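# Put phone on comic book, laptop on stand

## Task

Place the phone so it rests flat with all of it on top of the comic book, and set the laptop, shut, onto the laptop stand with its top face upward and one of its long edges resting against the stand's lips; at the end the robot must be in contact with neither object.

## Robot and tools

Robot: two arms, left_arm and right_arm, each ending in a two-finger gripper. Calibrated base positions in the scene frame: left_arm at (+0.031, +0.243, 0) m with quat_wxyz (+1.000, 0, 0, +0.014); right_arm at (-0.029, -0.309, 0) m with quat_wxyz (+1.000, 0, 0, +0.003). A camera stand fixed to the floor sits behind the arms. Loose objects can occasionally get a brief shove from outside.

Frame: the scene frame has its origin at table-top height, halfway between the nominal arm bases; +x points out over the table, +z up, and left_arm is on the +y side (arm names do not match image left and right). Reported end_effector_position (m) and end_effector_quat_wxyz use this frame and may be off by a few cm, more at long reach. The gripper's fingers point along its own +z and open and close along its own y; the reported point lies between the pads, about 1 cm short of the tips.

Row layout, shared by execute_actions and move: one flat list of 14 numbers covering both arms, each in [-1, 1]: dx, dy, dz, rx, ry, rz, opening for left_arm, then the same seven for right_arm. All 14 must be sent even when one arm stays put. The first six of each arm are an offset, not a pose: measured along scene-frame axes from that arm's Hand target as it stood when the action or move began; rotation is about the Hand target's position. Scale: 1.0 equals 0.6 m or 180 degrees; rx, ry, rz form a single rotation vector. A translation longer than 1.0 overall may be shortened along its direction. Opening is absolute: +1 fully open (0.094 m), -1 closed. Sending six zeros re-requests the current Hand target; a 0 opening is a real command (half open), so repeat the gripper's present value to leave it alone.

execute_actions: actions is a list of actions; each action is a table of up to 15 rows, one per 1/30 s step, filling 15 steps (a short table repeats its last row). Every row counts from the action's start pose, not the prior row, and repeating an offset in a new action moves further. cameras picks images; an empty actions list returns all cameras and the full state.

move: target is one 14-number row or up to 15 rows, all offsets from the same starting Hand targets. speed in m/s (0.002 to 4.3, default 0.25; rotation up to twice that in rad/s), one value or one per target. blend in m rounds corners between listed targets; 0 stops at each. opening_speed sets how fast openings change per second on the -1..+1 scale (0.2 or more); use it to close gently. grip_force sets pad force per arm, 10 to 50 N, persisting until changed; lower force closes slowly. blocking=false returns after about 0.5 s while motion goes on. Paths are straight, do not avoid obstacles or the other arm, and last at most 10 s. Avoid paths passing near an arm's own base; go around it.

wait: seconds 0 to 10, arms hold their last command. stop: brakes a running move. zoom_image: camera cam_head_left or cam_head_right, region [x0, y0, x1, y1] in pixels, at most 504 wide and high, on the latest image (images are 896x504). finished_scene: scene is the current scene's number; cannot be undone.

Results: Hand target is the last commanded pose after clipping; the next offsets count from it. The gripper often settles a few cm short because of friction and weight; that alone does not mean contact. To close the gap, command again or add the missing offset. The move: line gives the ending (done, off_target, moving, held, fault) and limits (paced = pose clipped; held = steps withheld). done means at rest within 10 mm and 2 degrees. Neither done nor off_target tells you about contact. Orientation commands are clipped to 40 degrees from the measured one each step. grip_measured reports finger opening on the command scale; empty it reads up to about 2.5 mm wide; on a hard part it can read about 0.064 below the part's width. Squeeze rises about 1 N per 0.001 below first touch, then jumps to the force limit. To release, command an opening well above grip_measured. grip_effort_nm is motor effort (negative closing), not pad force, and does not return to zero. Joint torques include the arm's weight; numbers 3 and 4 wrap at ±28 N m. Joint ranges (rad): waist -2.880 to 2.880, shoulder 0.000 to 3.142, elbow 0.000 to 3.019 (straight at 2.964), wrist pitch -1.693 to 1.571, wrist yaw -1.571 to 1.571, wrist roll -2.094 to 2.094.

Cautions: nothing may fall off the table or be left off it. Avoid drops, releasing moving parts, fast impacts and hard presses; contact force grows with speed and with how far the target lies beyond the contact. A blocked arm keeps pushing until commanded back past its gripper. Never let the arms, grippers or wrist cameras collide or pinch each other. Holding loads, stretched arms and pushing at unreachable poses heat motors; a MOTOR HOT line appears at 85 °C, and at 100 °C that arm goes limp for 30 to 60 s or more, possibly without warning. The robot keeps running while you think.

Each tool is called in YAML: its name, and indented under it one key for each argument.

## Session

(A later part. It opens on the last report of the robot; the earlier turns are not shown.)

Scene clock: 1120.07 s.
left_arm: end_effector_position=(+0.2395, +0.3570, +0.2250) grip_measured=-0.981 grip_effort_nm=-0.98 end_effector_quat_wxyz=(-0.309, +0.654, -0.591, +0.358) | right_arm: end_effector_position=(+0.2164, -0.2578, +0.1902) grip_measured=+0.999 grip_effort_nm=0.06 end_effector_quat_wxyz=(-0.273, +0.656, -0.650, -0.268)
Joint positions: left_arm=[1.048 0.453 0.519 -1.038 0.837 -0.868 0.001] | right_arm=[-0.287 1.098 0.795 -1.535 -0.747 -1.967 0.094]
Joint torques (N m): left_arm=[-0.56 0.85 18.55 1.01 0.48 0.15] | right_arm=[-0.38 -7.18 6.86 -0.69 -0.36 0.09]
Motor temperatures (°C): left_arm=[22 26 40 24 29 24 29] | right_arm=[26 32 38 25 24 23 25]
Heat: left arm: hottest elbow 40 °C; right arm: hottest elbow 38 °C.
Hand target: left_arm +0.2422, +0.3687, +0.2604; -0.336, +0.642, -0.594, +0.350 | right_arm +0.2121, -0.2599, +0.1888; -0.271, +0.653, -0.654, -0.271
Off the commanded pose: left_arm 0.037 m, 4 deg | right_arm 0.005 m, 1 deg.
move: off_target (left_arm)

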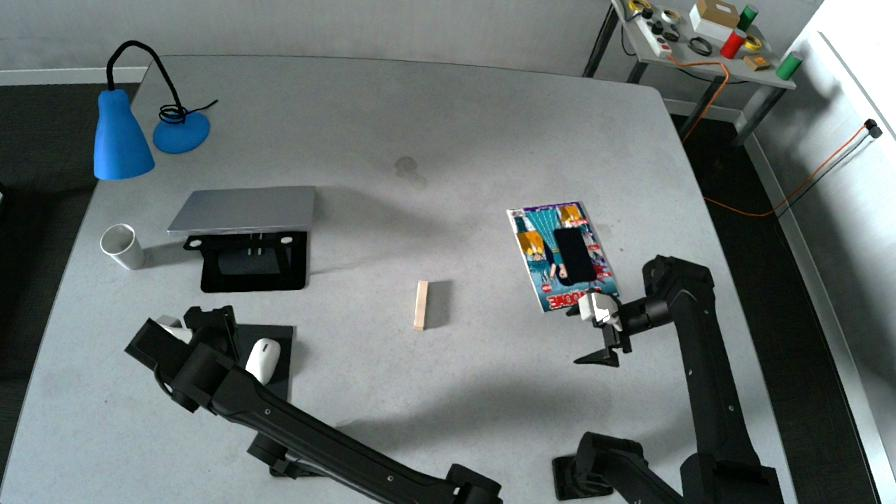

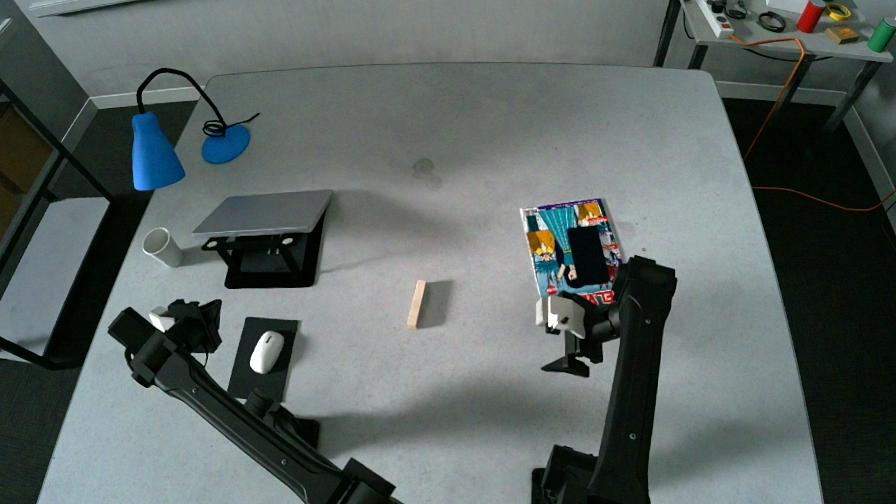

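zoom_image:
  camera: "cam_head_left"
  region: [160, 175, 240, 245]

zoom_image:
  camera: "cam_head_left"
  region: [245, 175, 325, 245]

zoom_image:
  camera: "cam_head_right"
  region: [260, 180, 340, 250]

zoom_image:
  camera: "cam_head_left"
  region: [500, 190, 630, 320]

Scaled by 6.300.

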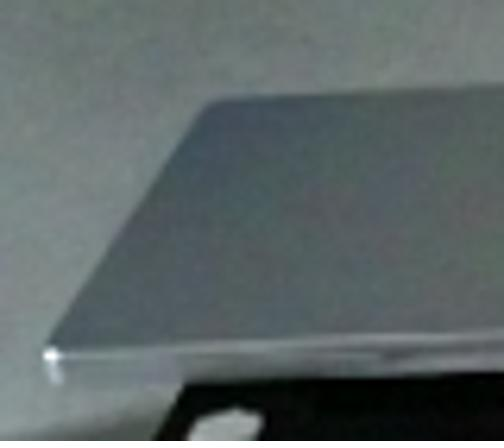

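Scaled by 6.300.

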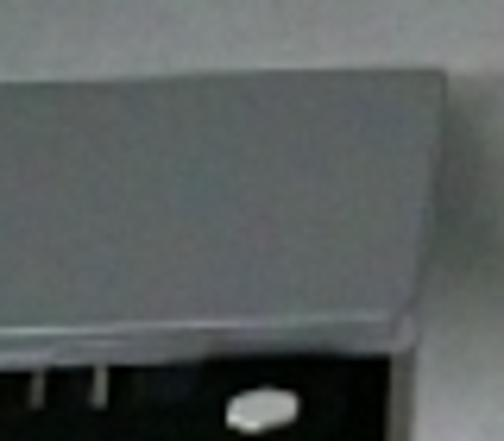

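Scaled by 6.300.

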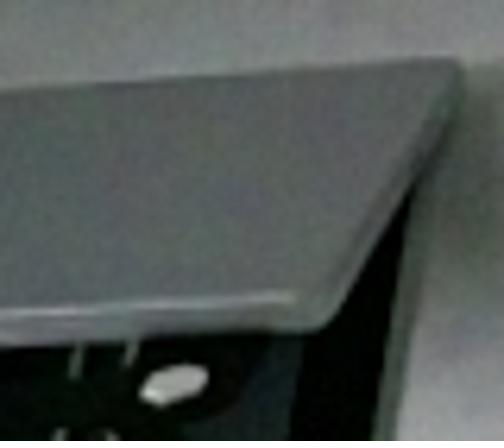

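Scaled by 3.877.

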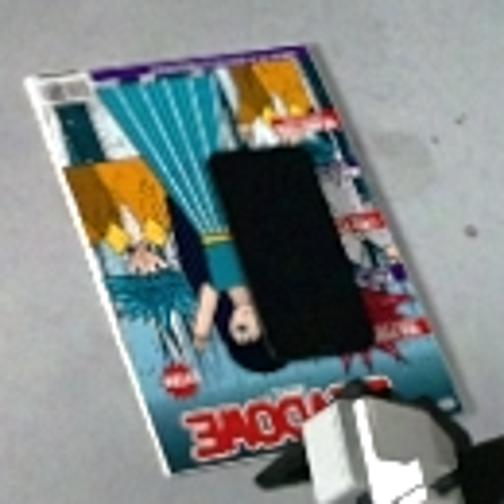

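finished_scene:
  scene: 1

The scene is finished: the task was done.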